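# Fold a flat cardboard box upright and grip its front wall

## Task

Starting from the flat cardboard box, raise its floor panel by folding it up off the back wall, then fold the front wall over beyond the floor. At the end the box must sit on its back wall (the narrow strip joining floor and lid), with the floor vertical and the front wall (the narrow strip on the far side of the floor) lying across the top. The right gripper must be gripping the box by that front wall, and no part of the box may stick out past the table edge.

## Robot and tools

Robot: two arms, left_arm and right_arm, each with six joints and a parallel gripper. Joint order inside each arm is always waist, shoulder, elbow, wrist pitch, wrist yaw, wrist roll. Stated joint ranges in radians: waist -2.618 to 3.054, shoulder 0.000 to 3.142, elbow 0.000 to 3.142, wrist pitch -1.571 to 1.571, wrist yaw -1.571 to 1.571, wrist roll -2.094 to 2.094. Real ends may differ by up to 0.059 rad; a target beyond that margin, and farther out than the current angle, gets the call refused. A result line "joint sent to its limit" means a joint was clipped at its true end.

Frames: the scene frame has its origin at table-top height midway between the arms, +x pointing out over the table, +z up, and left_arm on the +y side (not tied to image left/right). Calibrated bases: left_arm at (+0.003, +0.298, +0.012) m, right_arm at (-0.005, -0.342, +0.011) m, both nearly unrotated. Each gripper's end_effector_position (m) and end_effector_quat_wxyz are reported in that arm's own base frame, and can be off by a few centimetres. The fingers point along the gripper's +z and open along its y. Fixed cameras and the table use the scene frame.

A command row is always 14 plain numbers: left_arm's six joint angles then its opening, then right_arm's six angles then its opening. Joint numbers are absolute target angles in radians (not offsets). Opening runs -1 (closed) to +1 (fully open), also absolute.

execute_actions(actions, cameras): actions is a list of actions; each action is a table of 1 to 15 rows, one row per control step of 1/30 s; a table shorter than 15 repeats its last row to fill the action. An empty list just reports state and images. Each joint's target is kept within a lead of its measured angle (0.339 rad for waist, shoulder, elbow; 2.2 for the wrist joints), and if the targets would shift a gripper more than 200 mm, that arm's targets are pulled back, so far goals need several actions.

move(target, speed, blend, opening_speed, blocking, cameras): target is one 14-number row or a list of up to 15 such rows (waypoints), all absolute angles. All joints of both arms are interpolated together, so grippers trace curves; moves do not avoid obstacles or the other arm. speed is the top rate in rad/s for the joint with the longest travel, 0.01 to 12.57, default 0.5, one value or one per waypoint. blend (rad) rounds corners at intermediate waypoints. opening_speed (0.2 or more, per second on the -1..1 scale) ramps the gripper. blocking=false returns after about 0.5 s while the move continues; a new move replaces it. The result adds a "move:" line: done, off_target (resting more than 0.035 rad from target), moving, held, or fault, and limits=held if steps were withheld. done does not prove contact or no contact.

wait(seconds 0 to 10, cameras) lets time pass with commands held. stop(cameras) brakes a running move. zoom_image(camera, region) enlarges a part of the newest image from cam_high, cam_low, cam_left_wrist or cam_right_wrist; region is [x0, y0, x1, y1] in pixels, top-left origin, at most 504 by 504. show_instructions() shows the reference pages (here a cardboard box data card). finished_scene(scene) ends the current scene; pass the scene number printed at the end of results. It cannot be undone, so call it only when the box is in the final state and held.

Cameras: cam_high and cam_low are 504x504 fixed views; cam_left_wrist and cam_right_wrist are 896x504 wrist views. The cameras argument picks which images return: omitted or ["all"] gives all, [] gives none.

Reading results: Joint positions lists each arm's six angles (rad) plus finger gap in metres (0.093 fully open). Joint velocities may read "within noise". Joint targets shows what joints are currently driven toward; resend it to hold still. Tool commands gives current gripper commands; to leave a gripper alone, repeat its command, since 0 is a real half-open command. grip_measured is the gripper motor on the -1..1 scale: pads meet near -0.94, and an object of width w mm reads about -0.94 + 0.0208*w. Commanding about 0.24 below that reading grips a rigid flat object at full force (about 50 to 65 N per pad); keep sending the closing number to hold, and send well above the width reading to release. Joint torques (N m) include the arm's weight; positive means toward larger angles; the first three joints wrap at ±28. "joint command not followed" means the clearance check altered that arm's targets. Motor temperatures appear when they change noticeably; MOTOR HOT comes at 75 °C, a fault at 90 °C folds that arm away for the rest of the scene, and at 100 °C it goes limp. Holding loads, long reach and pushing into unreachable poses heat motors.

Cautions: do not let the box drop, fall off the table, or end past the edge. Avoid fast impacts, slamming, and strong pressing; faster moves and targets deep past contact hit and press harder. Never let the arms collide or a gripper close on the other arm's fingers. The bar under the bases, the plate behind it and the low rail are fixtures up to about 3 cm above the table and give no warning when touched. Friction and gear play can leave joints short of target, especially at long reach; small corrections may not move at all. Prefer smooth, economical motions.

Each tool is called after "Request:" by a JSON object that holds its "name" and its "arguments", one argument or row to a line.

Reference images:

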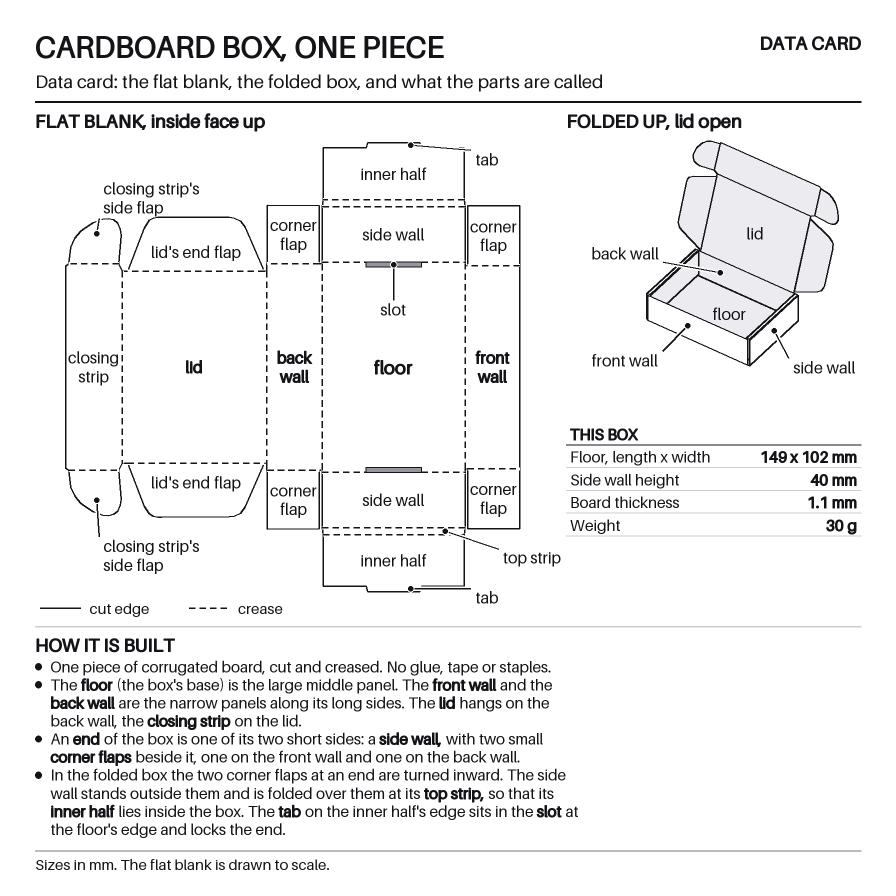

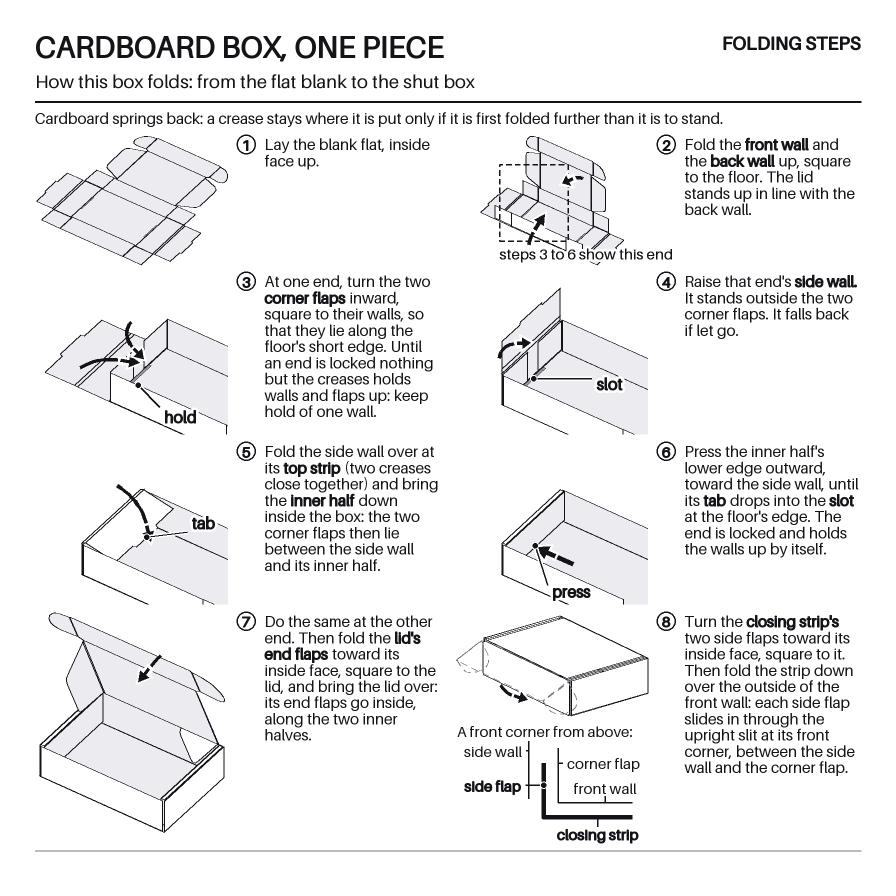

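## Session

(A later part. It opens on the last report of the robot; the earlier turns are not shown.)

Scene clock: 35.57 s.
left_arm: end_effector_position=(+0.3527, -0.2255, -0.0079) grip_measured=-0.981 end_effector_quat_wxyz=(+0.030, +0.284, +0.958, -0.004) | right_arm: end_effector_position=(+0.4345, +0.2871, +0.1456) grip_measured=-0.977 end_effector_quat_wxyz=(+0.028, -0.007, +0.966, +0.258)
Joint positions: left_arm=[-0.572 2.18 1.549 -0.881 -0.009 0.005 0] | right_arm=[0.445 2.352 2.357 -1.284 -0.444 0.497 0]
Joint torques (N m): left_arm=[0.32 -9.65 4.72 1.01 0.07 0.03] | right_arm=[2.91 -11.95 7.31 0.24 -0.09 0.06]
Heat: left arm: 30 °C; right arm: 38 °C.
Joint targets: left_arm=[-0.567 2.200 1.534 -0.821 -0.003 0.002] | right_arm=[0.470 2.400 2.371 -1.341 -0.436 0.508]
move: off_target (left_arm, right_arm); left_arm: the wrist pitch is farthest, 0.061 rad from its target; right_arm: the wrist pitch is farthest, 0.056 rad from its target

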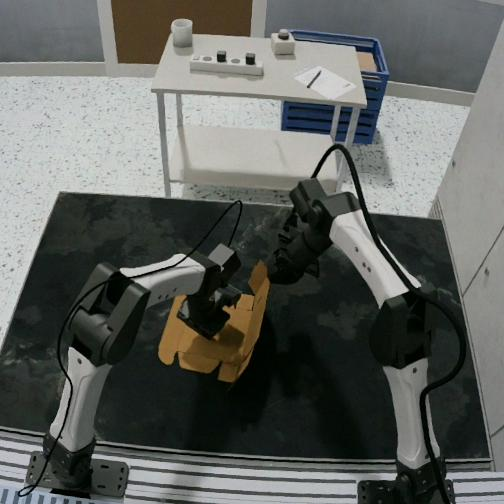

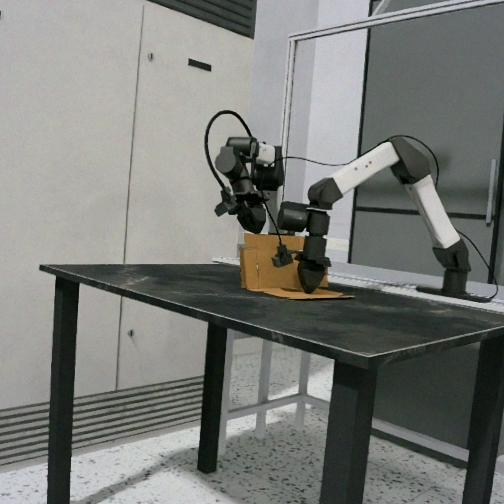

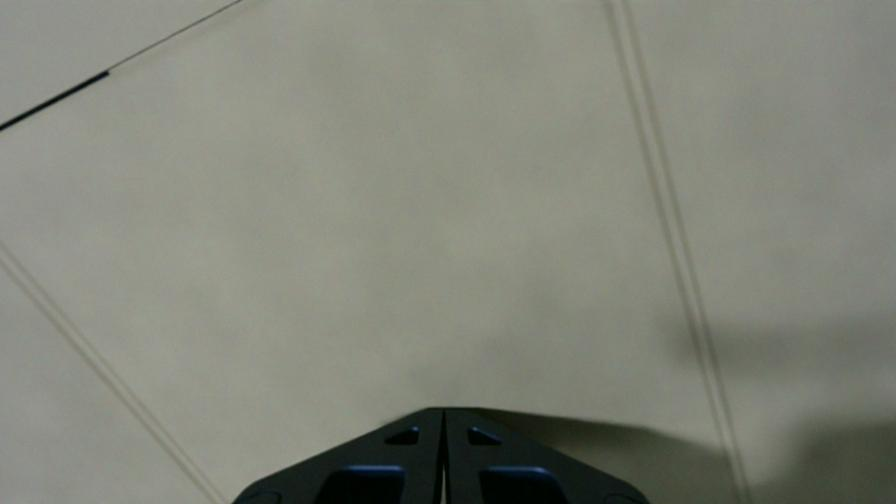

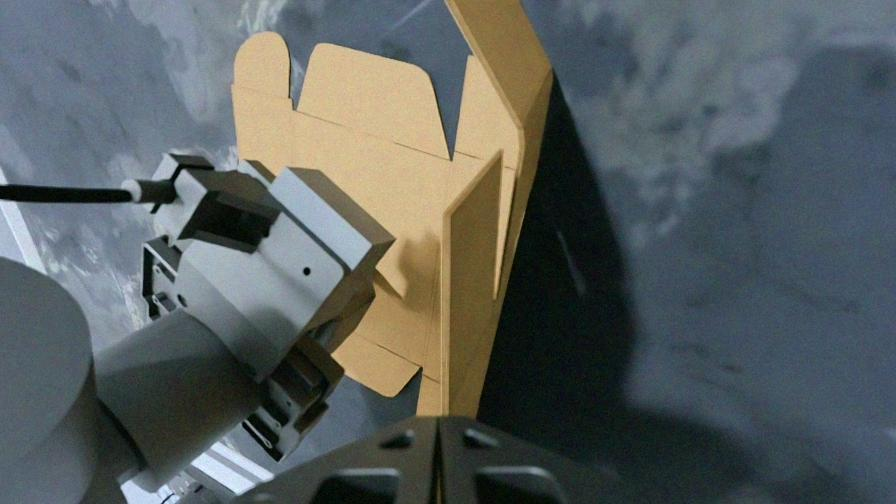

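Request:
{"name": "move", "arguments": {
  "target": [
    [-0.45,2.05,1.515,-1.0,0,0,-1,0.45,2.40,2.36,-1.33,-0.435,0.508,-1],
    [-0.1,1.75,1.515,-1.2,0,0,-1,0.40,2.43,2.30,-1.26,-0.46,0.46,-1],
    [-0.1,1.6,1.515,-1.2,0,0,-1,0.346,2.47,2.24,-1.17,-0.489,0.396,-1]
  ],
  "speed": [0.3,0.4,0.2]
}}

Request:
{"name": "move", "arguments": {
  "target": [-0.1,1.6,1.515,-1.2,0,0,-1,0.333,2.48,2.21,-1.15,-0.489,0.396,-0.3],
  "speed": 0.1,
  "opening_speed": 0.4
}}

Request:
{"name": "zoom_image", "arguments": {
  "camera": "cam_low",
  "region": [160, 190, 360, 330]
}}

Scene clock: 41.63 s.
left_arm: end_effector_position=(+0.3521, -0.0340, +0.1860) grip_measured=-0.981 end_effector_quat_wxyz=(+0.155, +0.047, +0.987, -0.005) | right_arm: end_effector_position=(+0.4624, +0.2463, +0.0771) grip_measured=-0.977 end_effector_quat_wxyz=(+0.007, +0.007, +0.968, +0.249)
Joint positions: left_arm=[-0.1 1.61 1.528 -1.177 -0.007 -0.004 0] | right_arm=[0.345 2.44 2.251 -1.181 -0.465 0.408 0]
Joint torques (N m): left_arm=[-0.2 -8.35 5.49 0.72 0.06 0.02] | right_arm=[0.75 -14.45 5.38 0.78 -0.44 -0.13]
Heat: left arm: 31 °C; right arm: 40 °C.
Joint targets: left_arm=[-0.100 1.599 1.514 -1.200 -0.001 -0.009] | right_arm=[0.347 2.470 2.240 -1.170 -0.488 0.396]
move: done

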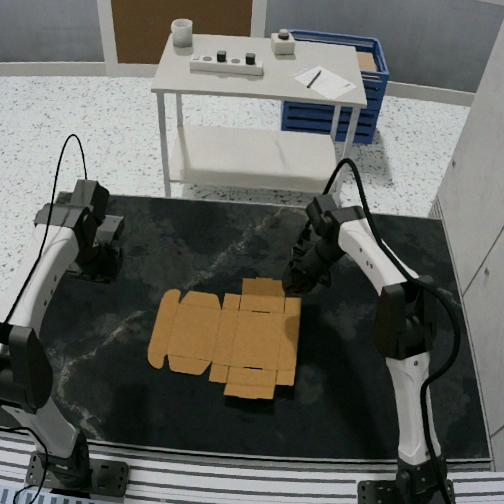

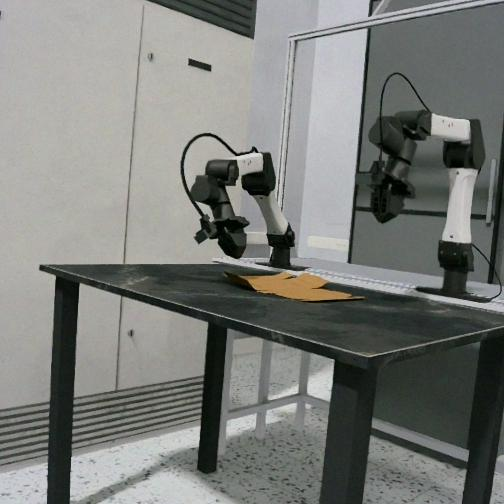

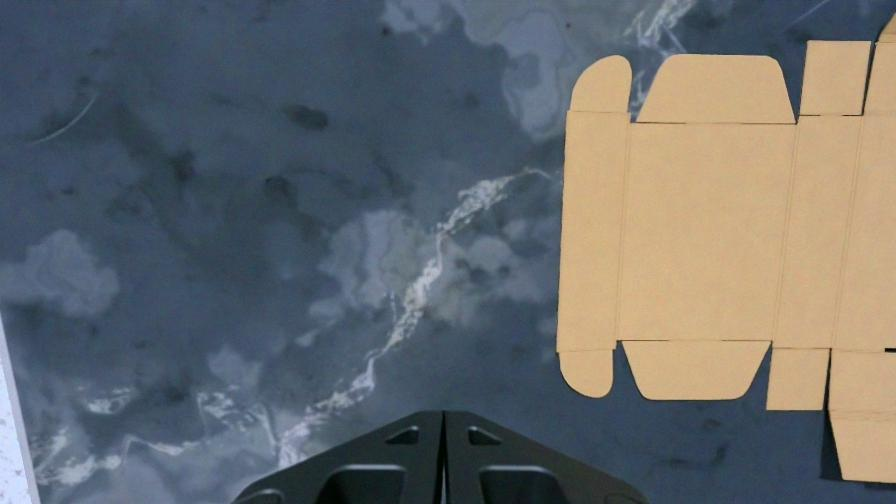

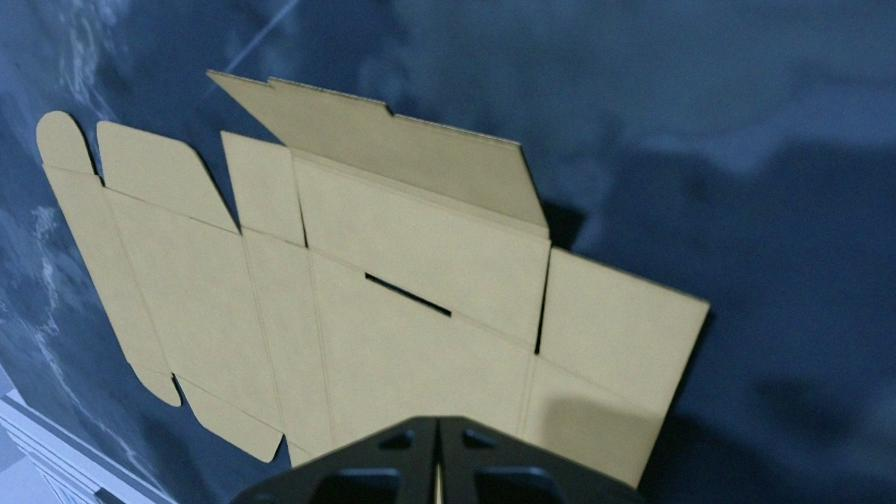

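Scene clock: 43.60 s.
left_arm: end_effector_position=(+0.3521, -0.0340, +0.1860) grip_measured=-0.981 end_effector_quat_wxyz=(+0.155, +0.047, +0.987, -0.005) | right_arm: end_effector_position=(+0.4638, +0.2398, +0.0650) grip_measured=-0.302 end_effector_quat_wxyz=(+0.000, +0.015, +0.969, +0.248)
Joint positions: left_arm=[-0.1 1.61 1.528 -1.177 -0.007 -0.004 0] | right_arm=[0.331 2.449 2.222 -1.159 -0.468 0.406 0.031]
Joint torques (N m): left_arm=[-0.14 -8.36 5.67 0.69 0.07 0.13] | right_arm=[0.65 -14.35 5.34 0.76 -0.43 -0.12]
Heat: left arm: 31 °C; right arm: 41 °C.
Joint targets: left_arm=[-0.100 1.600 1.515 -1.200 0.000 0.000] | right_arm=[0.332 2.480 2.210 -1.149 -0.490 0.395]
move: done

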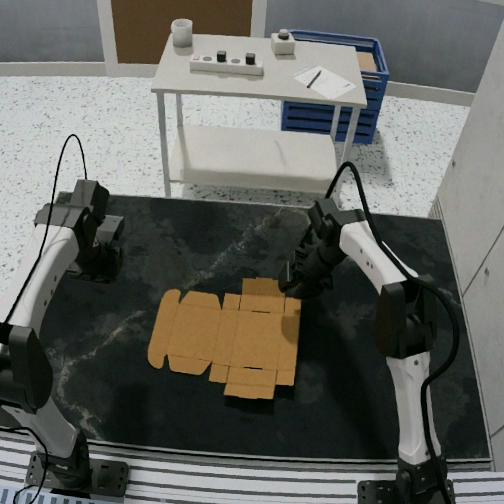

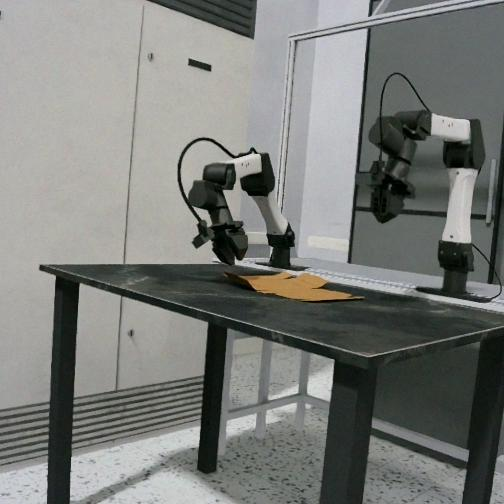

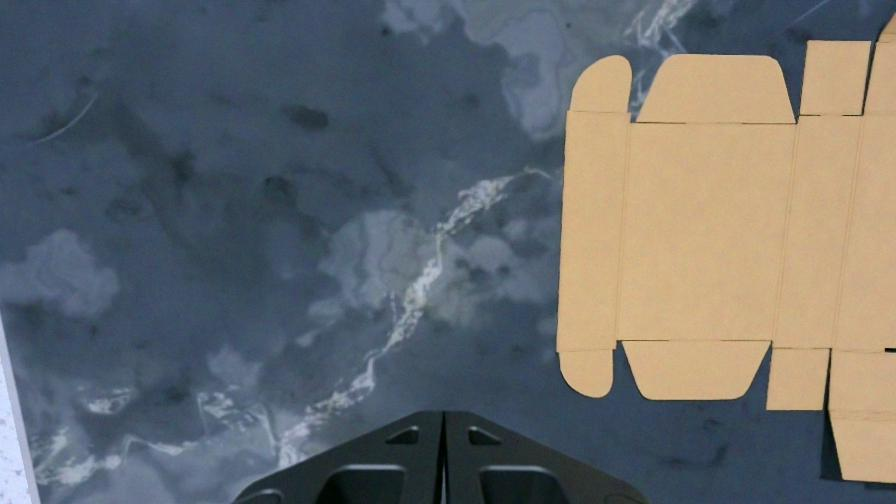

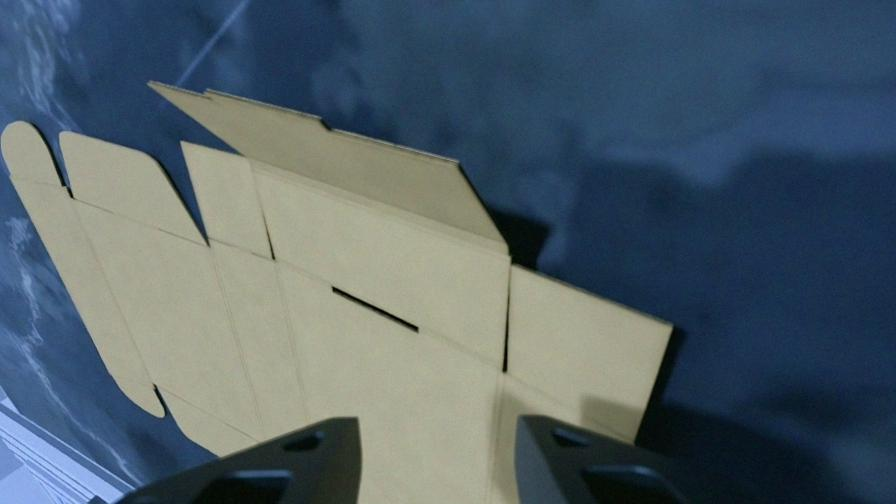

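Scaled by 2.520 (camera's finer frame: 720x720).

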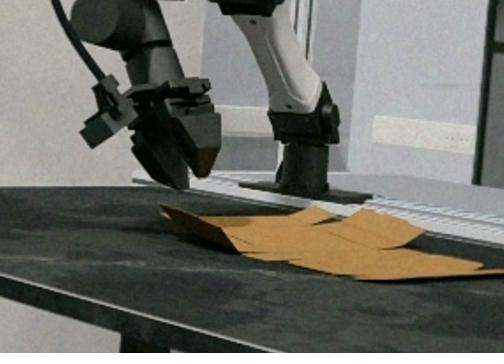

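Request:
{"name": "move", "arguments": {
  "target": [
    [-0.3,1.9,1.6,-1.1,0,0,-1,0.33,2.25,2.20,-1.35,-0.49,0.396,-0.3],
    [-0.647,2.08,1.67,-1.07,0,0,-1,0.15,2.02,1.45,-0.85,-0.655,0.19,-0.3],
    [-0.647,2.30,1.67,-0.87,0,0,-1,0.15,2.18,1.40,-0.69,-0.655,0.19,-0.3]
  ],
  "speed": [0.6,0.6,0.25]
}}

Request:
{"name": "zoom_image", "arguments": {
  "camera": "cam_low",
  "region": [160, 210, 320, 310]
}}

Scene clock: 51.27 s.
left_arm: end_effector_position=(+0.3409, -0.2654, -0.0086) grip_measured=-0.981 end_effector_quat_wxyz=(+0.018, +0.323, +0.946, -0.006) | right_arm: end_effector_position=(+0.3917, +0.1588, +0.0152) grip_measured=-0.301 end_effector_quat_wxyz=(+0.001, +0.010, +0.946, +0.323)
Joint positions: left_arm=[-0.661 2.249 1.663 -0.947 0.001 -0.004 0] | right_arm=[0.142 2.133 1.42 -0.738 -0.648 0.204 0.031]
Joint torques (N m): left_arm=[-0.06 -7.42 6.54 1.11 0.06 0.11] | right_arm=[1.31 -9.13 4.01 1.04 -0.39 -0.16]
Motor temperatures (°C): left_arm=[21 31 30 25 23 22 21] | right_arm=[22 45 30 24 22 22 22]
Heat: left arm: 31 °C; right arm: 45 °C.
Joint targets: left_arm=[-0.660 2.300 1.670 -0.870 0.005 0.000] | right_arm=[0.150 2.180 1.400 -0.691 -0.655 0.190]
move: off_target (left_arm, right_arm); left_arm: the wrist pitch is farthest, 0.077 rad from its target; right_arm: the wrist pitch is farthest, 0.048 rad from its target

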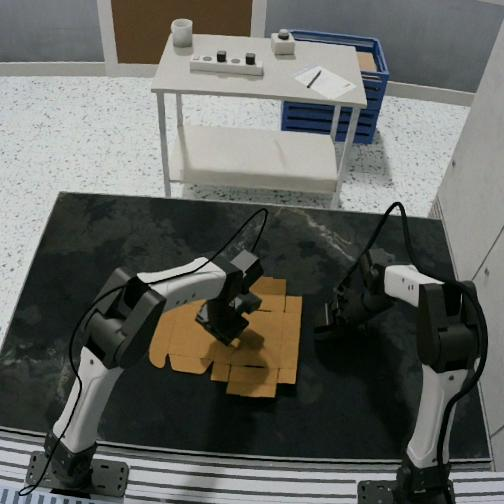

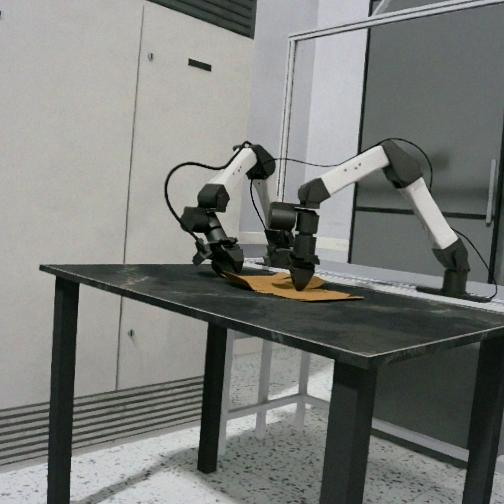

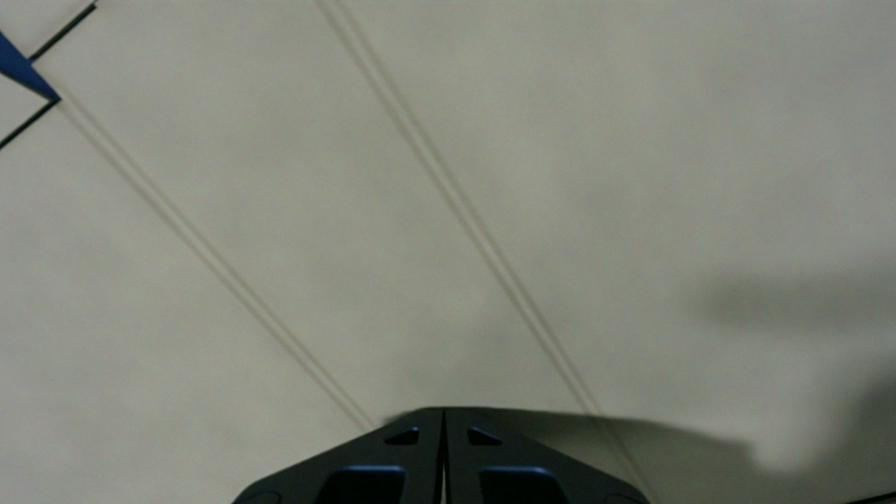

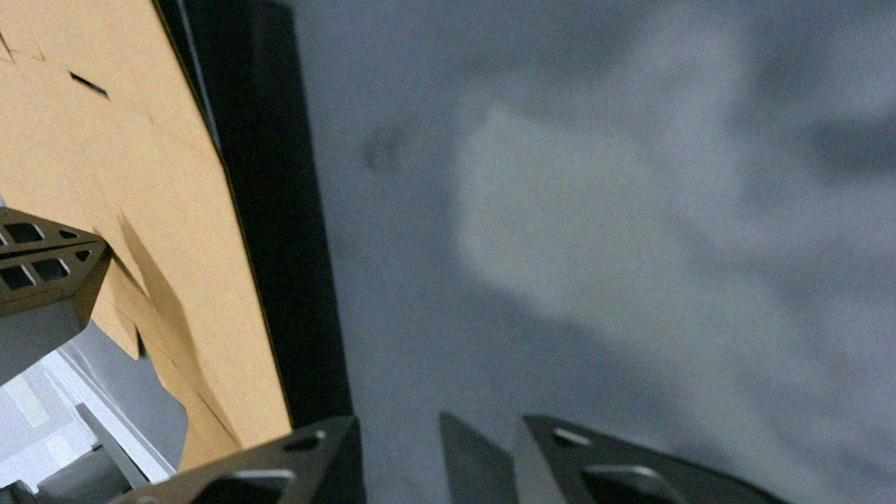

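Scaled by 3.150 (camera's finer frame: 720x720).

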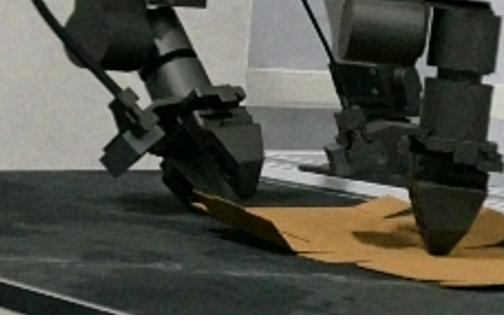

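Request:
{"name": "move", "arguments": {
  "target": [-0.66,2.30,1.67,-0.87,0,0,-1,0.265,2.185,1.45,-0.74,-0.64,0.25,0.1],
  "speed": 0.12,
  "cameras": ["cam_low","cam_right_wrist"]
}}

Request:
{"name": "zoom_image", "arguments": {
  "camera": "cam_low",
  "region": [160, 210, 320, 310]
}}

Scene clock: 54.50 s.
left_arm: end_effector_position=(+0.3409, -0.2654, -0.0086) grip_measured=-0.981 end_effector_quat_wxyz=(+0.018, +0.323, +0.946, -0.006) | right_arm: end_effector_position=(+0.3898, +0.1956, +0.0206) grip_measured=+0.099 end_effector_quat_wxyz=(+0.002, -0.023, +0.948, +0.318)
Joint positions: left_arm=[-0.661 2.249 1.663 -0.947 0.001 -0.004 0] | right_arm=[0.236 2.142 1.461 -0.728 -0.629 0.24 0.05]
Joint torques (N m): left_arm=[-0.03 -7.35 6.63 1.08 -0.02 0.11] | right_arm=[3.19 -9.66 4.97 0.5 -0.41 0.06]
Heat: left arm: 32 °C; right arm: 44 °C.
Joint targets: left_arm=[-0.660 2.300 1.670 -0.870 0.000 0.000] | right_arm=[0.265 2.185 1.451 -0.740 -0.639 0.250]
move: off_target (left_arm, right_arm); left_arm: the wrist pitch is farthest, 0.077 rad from its target; right_arm: the shoulder is farthest, 0.043 rad from its target

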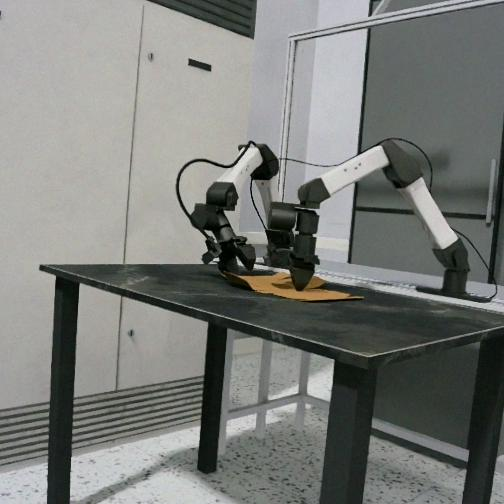

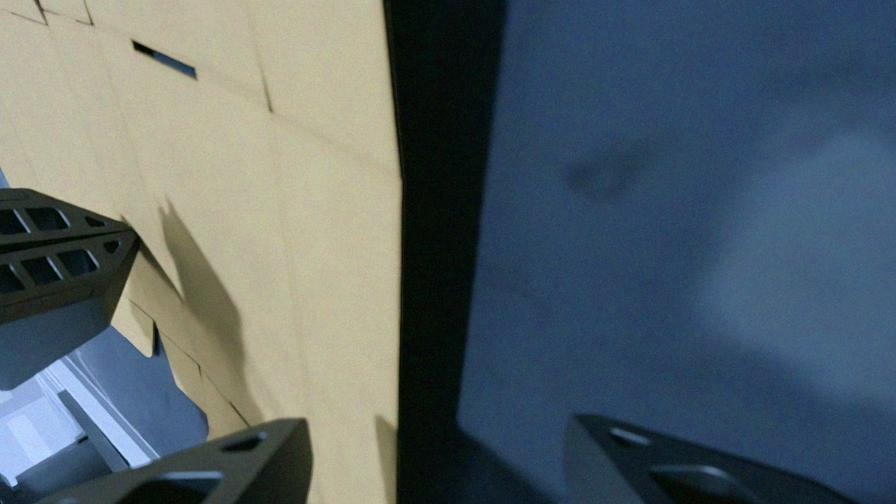

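Scaled by 3.150 (camera's finer frame: 720x720).

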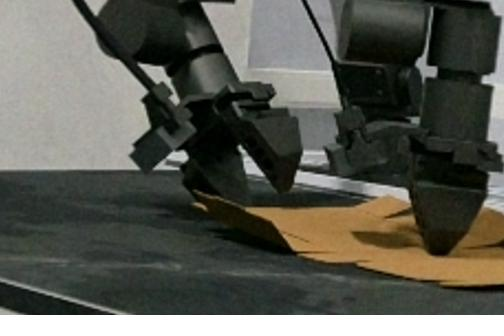

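Request:
{"name": "move", "arguments": {
  "target": [-0.66,2.30,1.67,-0.87,0,0,-1,0.36,2.195,1.50,-0.77,-0.615,0.29,0.1],
  "speed": 0.12,
  "cameras": ["cam_low","cam_right_wrist"]
}}

Request:
{"name": "zoom_image", "arguments": {
  "camera": "cam_low",
  "region": [160, 210, 320, 310]
}}

Scene clock: 56.63 s.
left_arm: end_effector_position=(+0.3409, -0.2654, -0.0086) grip_measured=-0.981 end_effector_quat_wxyz=(+0.018, +0.323, +0.946, -0.006) | right_arm: end_effector_position=(+0.3745, +0.2346, +0.0201) grip_measured=+0.099 end_effector_quat_wxyz=(-0.015, -0.054, +0.949, +0.310)
Joint positions: left_arm=[-0.661 2.249 1.663 -0.947 0.001 -0.004 0] | right_arm=[0.339 2.157 1.491 -0.736 -0.612 0.279 0.05]
Joint torques (N m): left_arm=[-0.02 -7.35 6.61 1.12 0.03 0.12] | right_arm=[2.43 -10.82 6.54 0.26 -0.33 0.03]
Heat: left arm: 32 °C; right arm: 44 °C.
Joint targets: left_arm=[-0.660 2.300 1.670 -0.870 0.000 0.000] | right_arm=[0.360 2.194 1.500 -0.770 -0.615 0.289]
move: off_target (left_arm, right_arm); left_arm: the wrist pitch is farthest, 0.077 rad from its target; right_arm: the shoulder is farthest, 0.038 rad from its target

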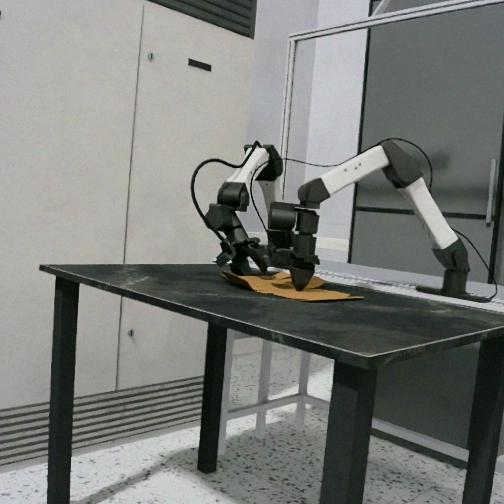

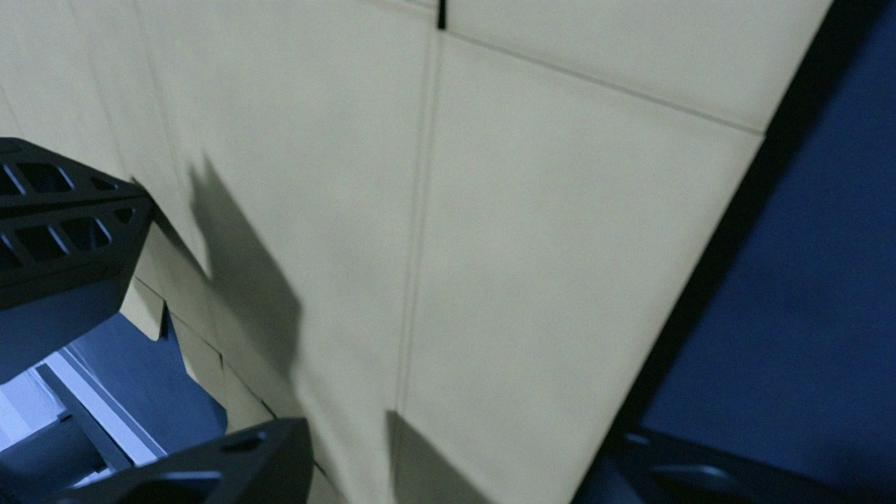

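Scaled by 3.150 (camera's finer frame: 720x720).

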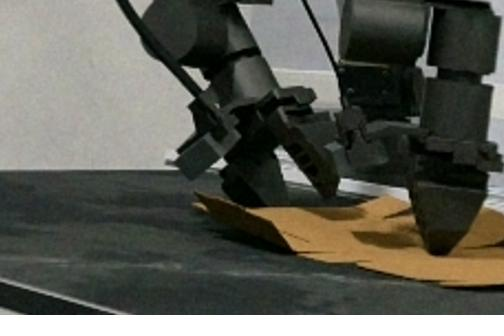

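Request:
{"name": "move", "arguments": {
  "target": [-0.66,2.30,1.67,-0.87,0,0,-1,0.35,2.195,1.50,-0.77,-0.615,0.29,-1],
  "speed": 0.05,
  "opening_speed": 0.45
}}

Request:
{"name": "zoom_image", "arguments": {
  "camera": "cam_low",
  "region": [160, 210, 320, 310]
}}

Scene clock: 60.77 s.
left_arm: end_effector_position=(+0.3414, -0.2648, -0.0086) grip_measured=-0.981 end_effector_quat_wxyz=(+0.019, +0.323, +0.946, -0.004) | right_arm: end_effector_position=(+0.3757, +0.2337, +0.0204) grip_measured=-0.973 end_effector_quat_wxyz=(-0.027, -0.028, +0.947, +0.318)
Joint positions: left_arm=[-0.661 2.249 1.663 -0.947 -0.004 -0.004 0] | right_arm=[0.329 2.165 1.497 -0.741 -0.632 0.323 0]
Joint torques (N m): left_arm=[-0.05 -7.38 6.56 1.11 0 0.12] | right_arm=[2.55 -11.38 5.97 0.28 -0.12 -0.33]
Heat: left arm: 32 °C; right arm: 44 °C.
Joint targets: left_arm=[-0.660 2.300 1.670 -0.870 -0.005 0.000] | right_arm=[0.351 2.195 1.499 -0.770 -0.615 0.290]
move: off_target (left_arm); left_arm: the wrist pitch is farthest, 0.077 rad from its target

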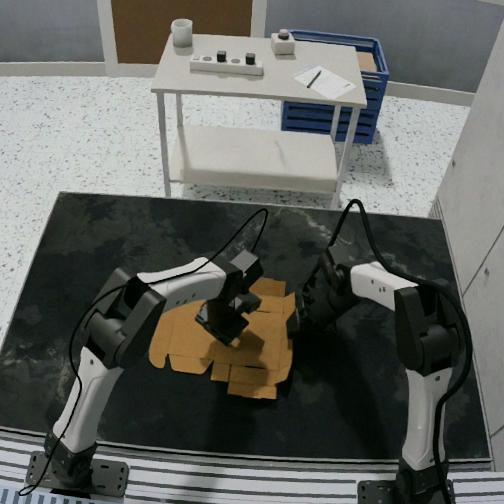

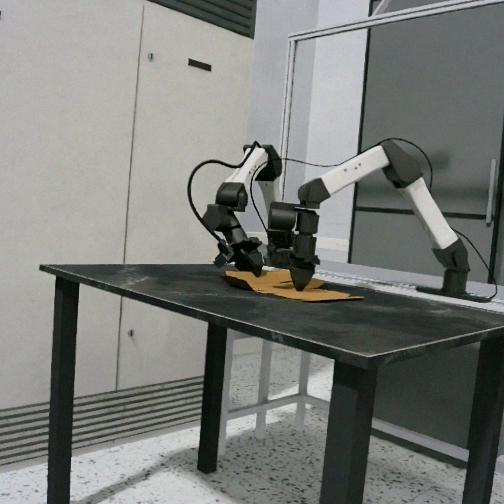

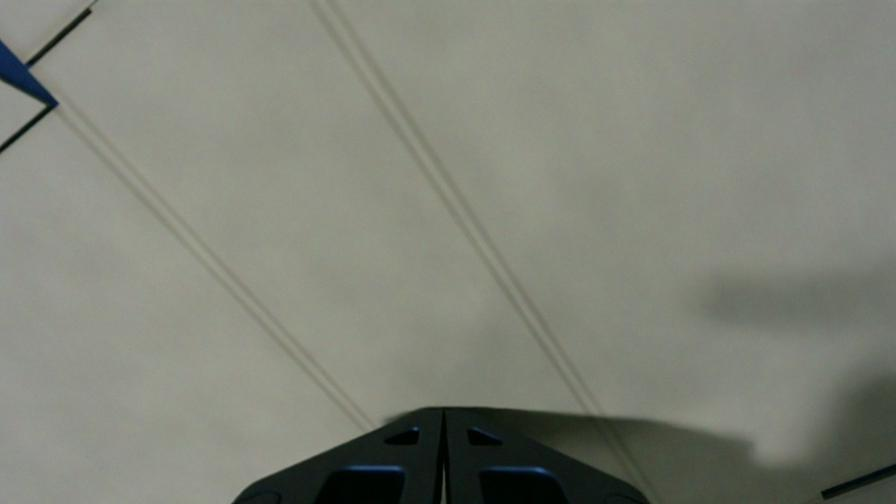

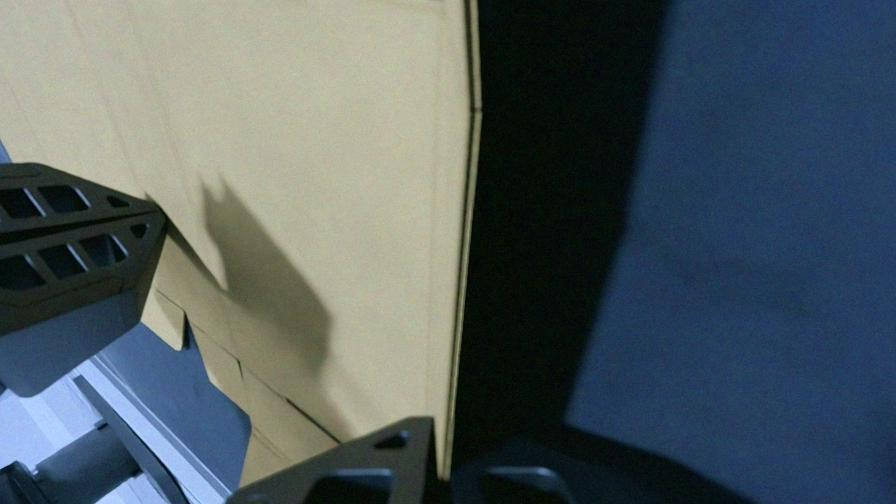

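Scaled by 3.150 (camera's finer frame: 720x720).

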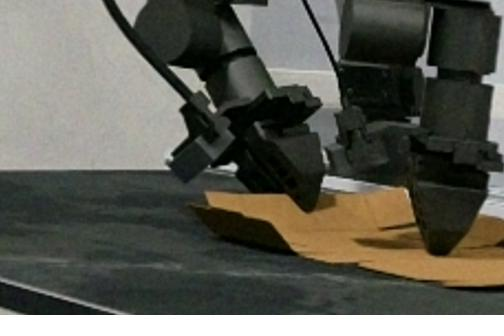

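Request:
{"name": "move", "arguments": {
  "target": [
    [-0.66,2.05,1.67,-1.10,0,0,-1,0.35,2.15,1.50,-0.80,-0.615,0.29,-1],
    [-0.58,1.95,1.534,-1.07,0,0,-1,0.215,2.25,1.68,-0.85,-0.65,0.22,-1],
    [-0.58,2.2,1.534,-0.82,0,0,-1,0.215,2.25,1.68,-0.85,-0.65,0.22,-1],
    [-0.58,2.2,1.534,-0.82,0,0,-1,0.36,2.30,2.03,-1.11,-0.543,0.365,-1]
  ],
  "speed": [0.3,0.17,0.3,0.17]
}}

Request:
{"name": "zoom_image", "arguments": {
  "camera": "cam_low",
  "region": [160, 190, 360, 330]
}}

Scene clock: 69.10 s.
left_arm: end_effector_position=(+0.3565, -0.2233, -0.0074) grip_measured=-0.981 end_effector_quat_wxyz=(+0.034, +0.277, +0.960, -0.002) | right_arm: end_effector_position=(+0.4330, +0.2282, +0.0925) grip_measured=-0.975 end_effector_quat_wxyz=(+0.008, -0.017, +0.964, +0.264)
Joint positions: left_arm=[-0.566 2.18 1.551 -0.875 -0.016 -0.004 0] | right_arm=[0.319 2.265 2 -1.116 -0.502 0.332 0]
Joint torques (N m): left_arm=[-0.25 -9.54 4.72 0.94 0.14 0.11] | right_arm=[4.4 -12.36 8.64 0.74 -0.64 0.15]
Heat: left arm: 33 °C; right arm: 45 °C.
Joint targets: left_arm=[-0.567 2.200 1.535 -0.821 0.000 0.000] | right_arm=[0.360 2.301 2.030 -1.111 -0.542 0.356]
move: off_target (left_arm, right_arm); left_arm: the wrist pitch is farthest, 0.055 rad from its target; right_arm: the waist is farthest, 0.041 rad from its target

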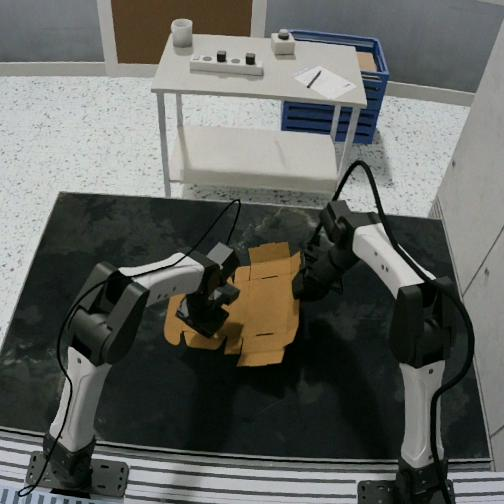

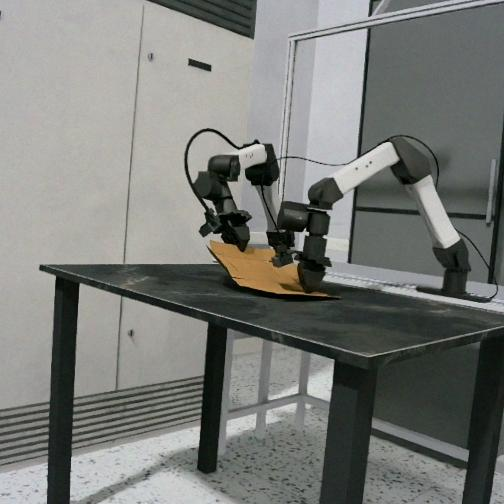

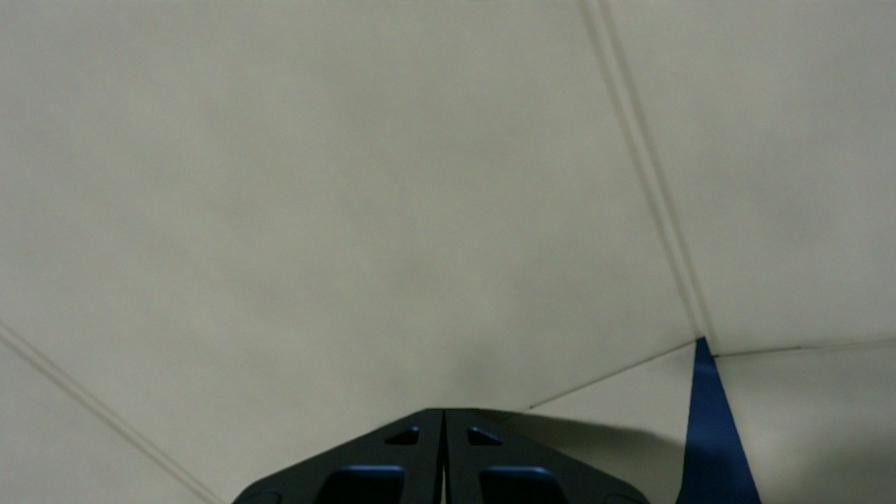

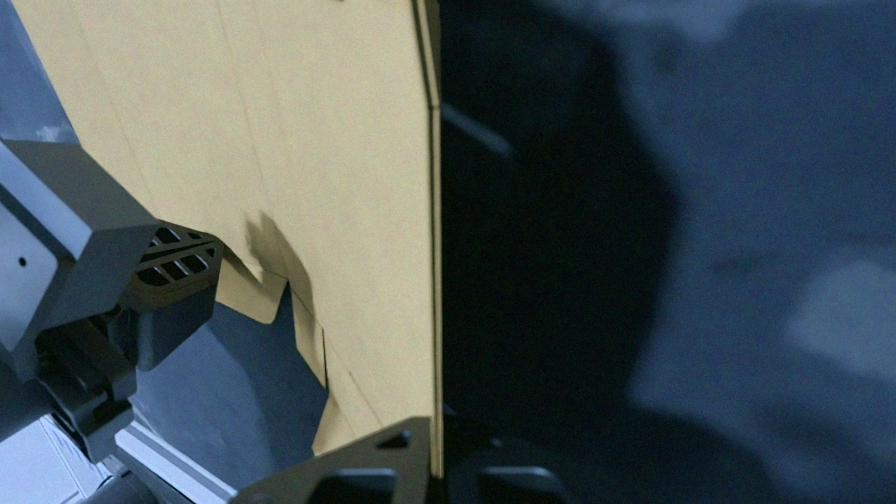

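Scaled by 2.520 (camera's finer frame: 720x720).

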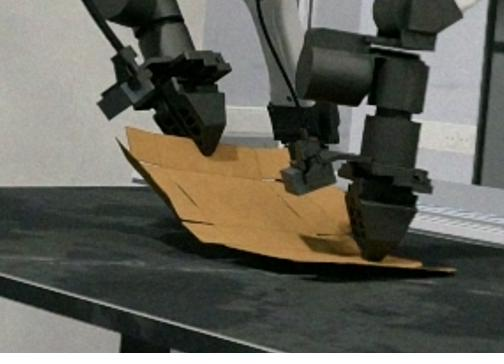

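Request:
{"name": "move", "arguments": {
  "target": [-0.567,2.2,1.534,-0.82,0,0,-1,0.50,2.47,2.36,-1.27,-0.435,0.508,-1],
  "speed": 0.15
}}

Request:
{"name": "zoom_image", "arguments": {
  "camera": "cam_low",
  "region": [160, 190, 360, 330]
}}

Scene clock: 72.87 s.
left_arm: end_effector_position=(+0.3605, -0.2117, -0.0073) grip_measured=-0.981 end_effector_quat_wxyz=(+0.034, +0.274, +0.961, +0.018) | right_arm: end_effector_position=(+0.4385, +0.2794, +0.1174) grip_measured=-0.975 end_effector_quat_wxyz=(+0.015, +0.000, +0.974, +0.227)
Joint positions: left_arm=[-0.552 2.18 1.551 -0.886 -0.053 0.005 0] | right_arm=[0.441 2.401 2.356 -1.29 -0.398 0.489 0]
Joint torques (N m): left_arm=[-1.32 -9.63 4.57 1.03 0.44 0.11] | right_arm=[5.97 -10.25 6.58 0.98 -0.55 0.13]
Heat: left arm: 33 °C; right arm: 45 °C.
Joint targets: left_arm=[-0.566 2.200 1.534 -0.820 0.000 0.009] | right_arm=[0.499 2.469 2.360 -1.270 -0.436 0.507]
move: off_target (left_arm, right_arm); left_arm: the wrist pitch is farthest, 0.066 rad from its target; right_arm: the shoulder is farthest, 0.069 rad from its target

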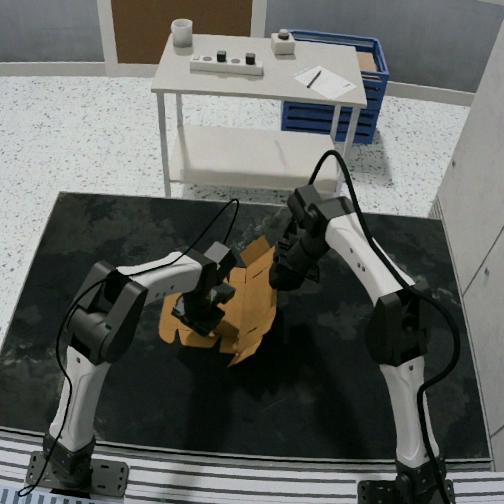

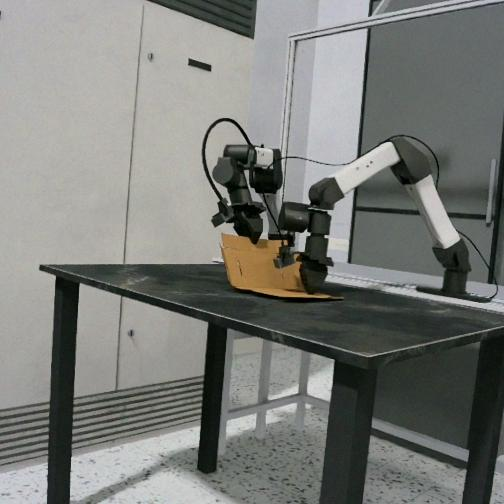

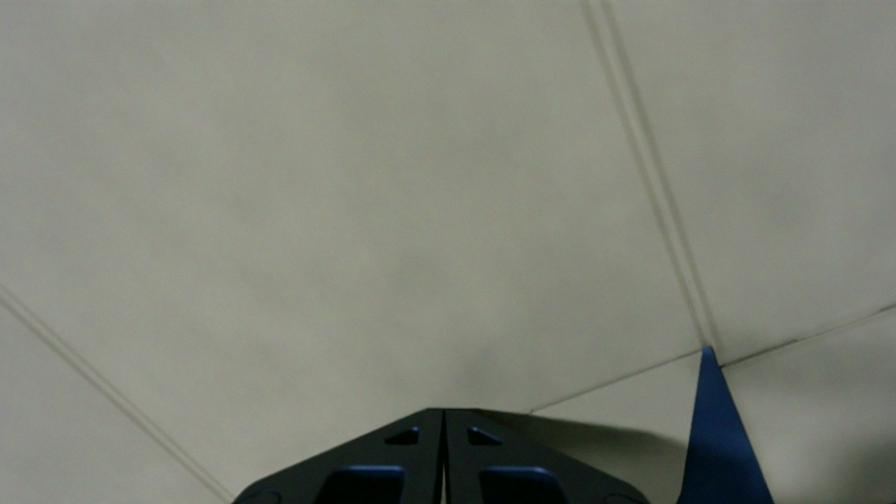

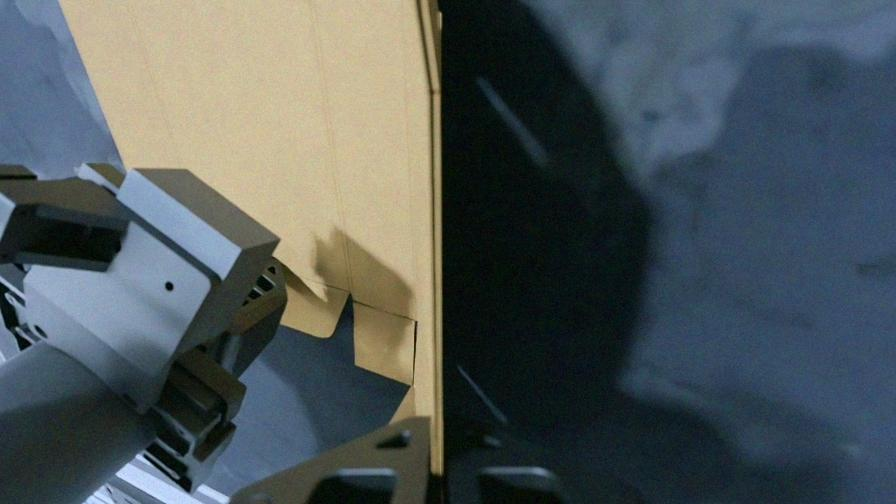

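Scaled by 2.520 (camera's finer frame: 720x720).

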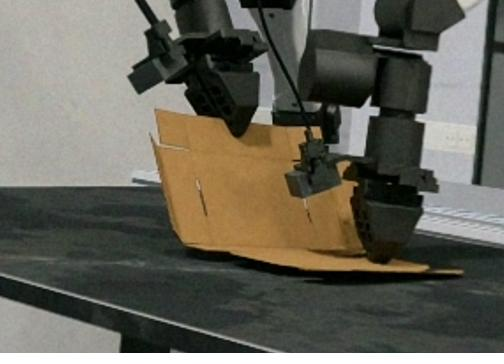

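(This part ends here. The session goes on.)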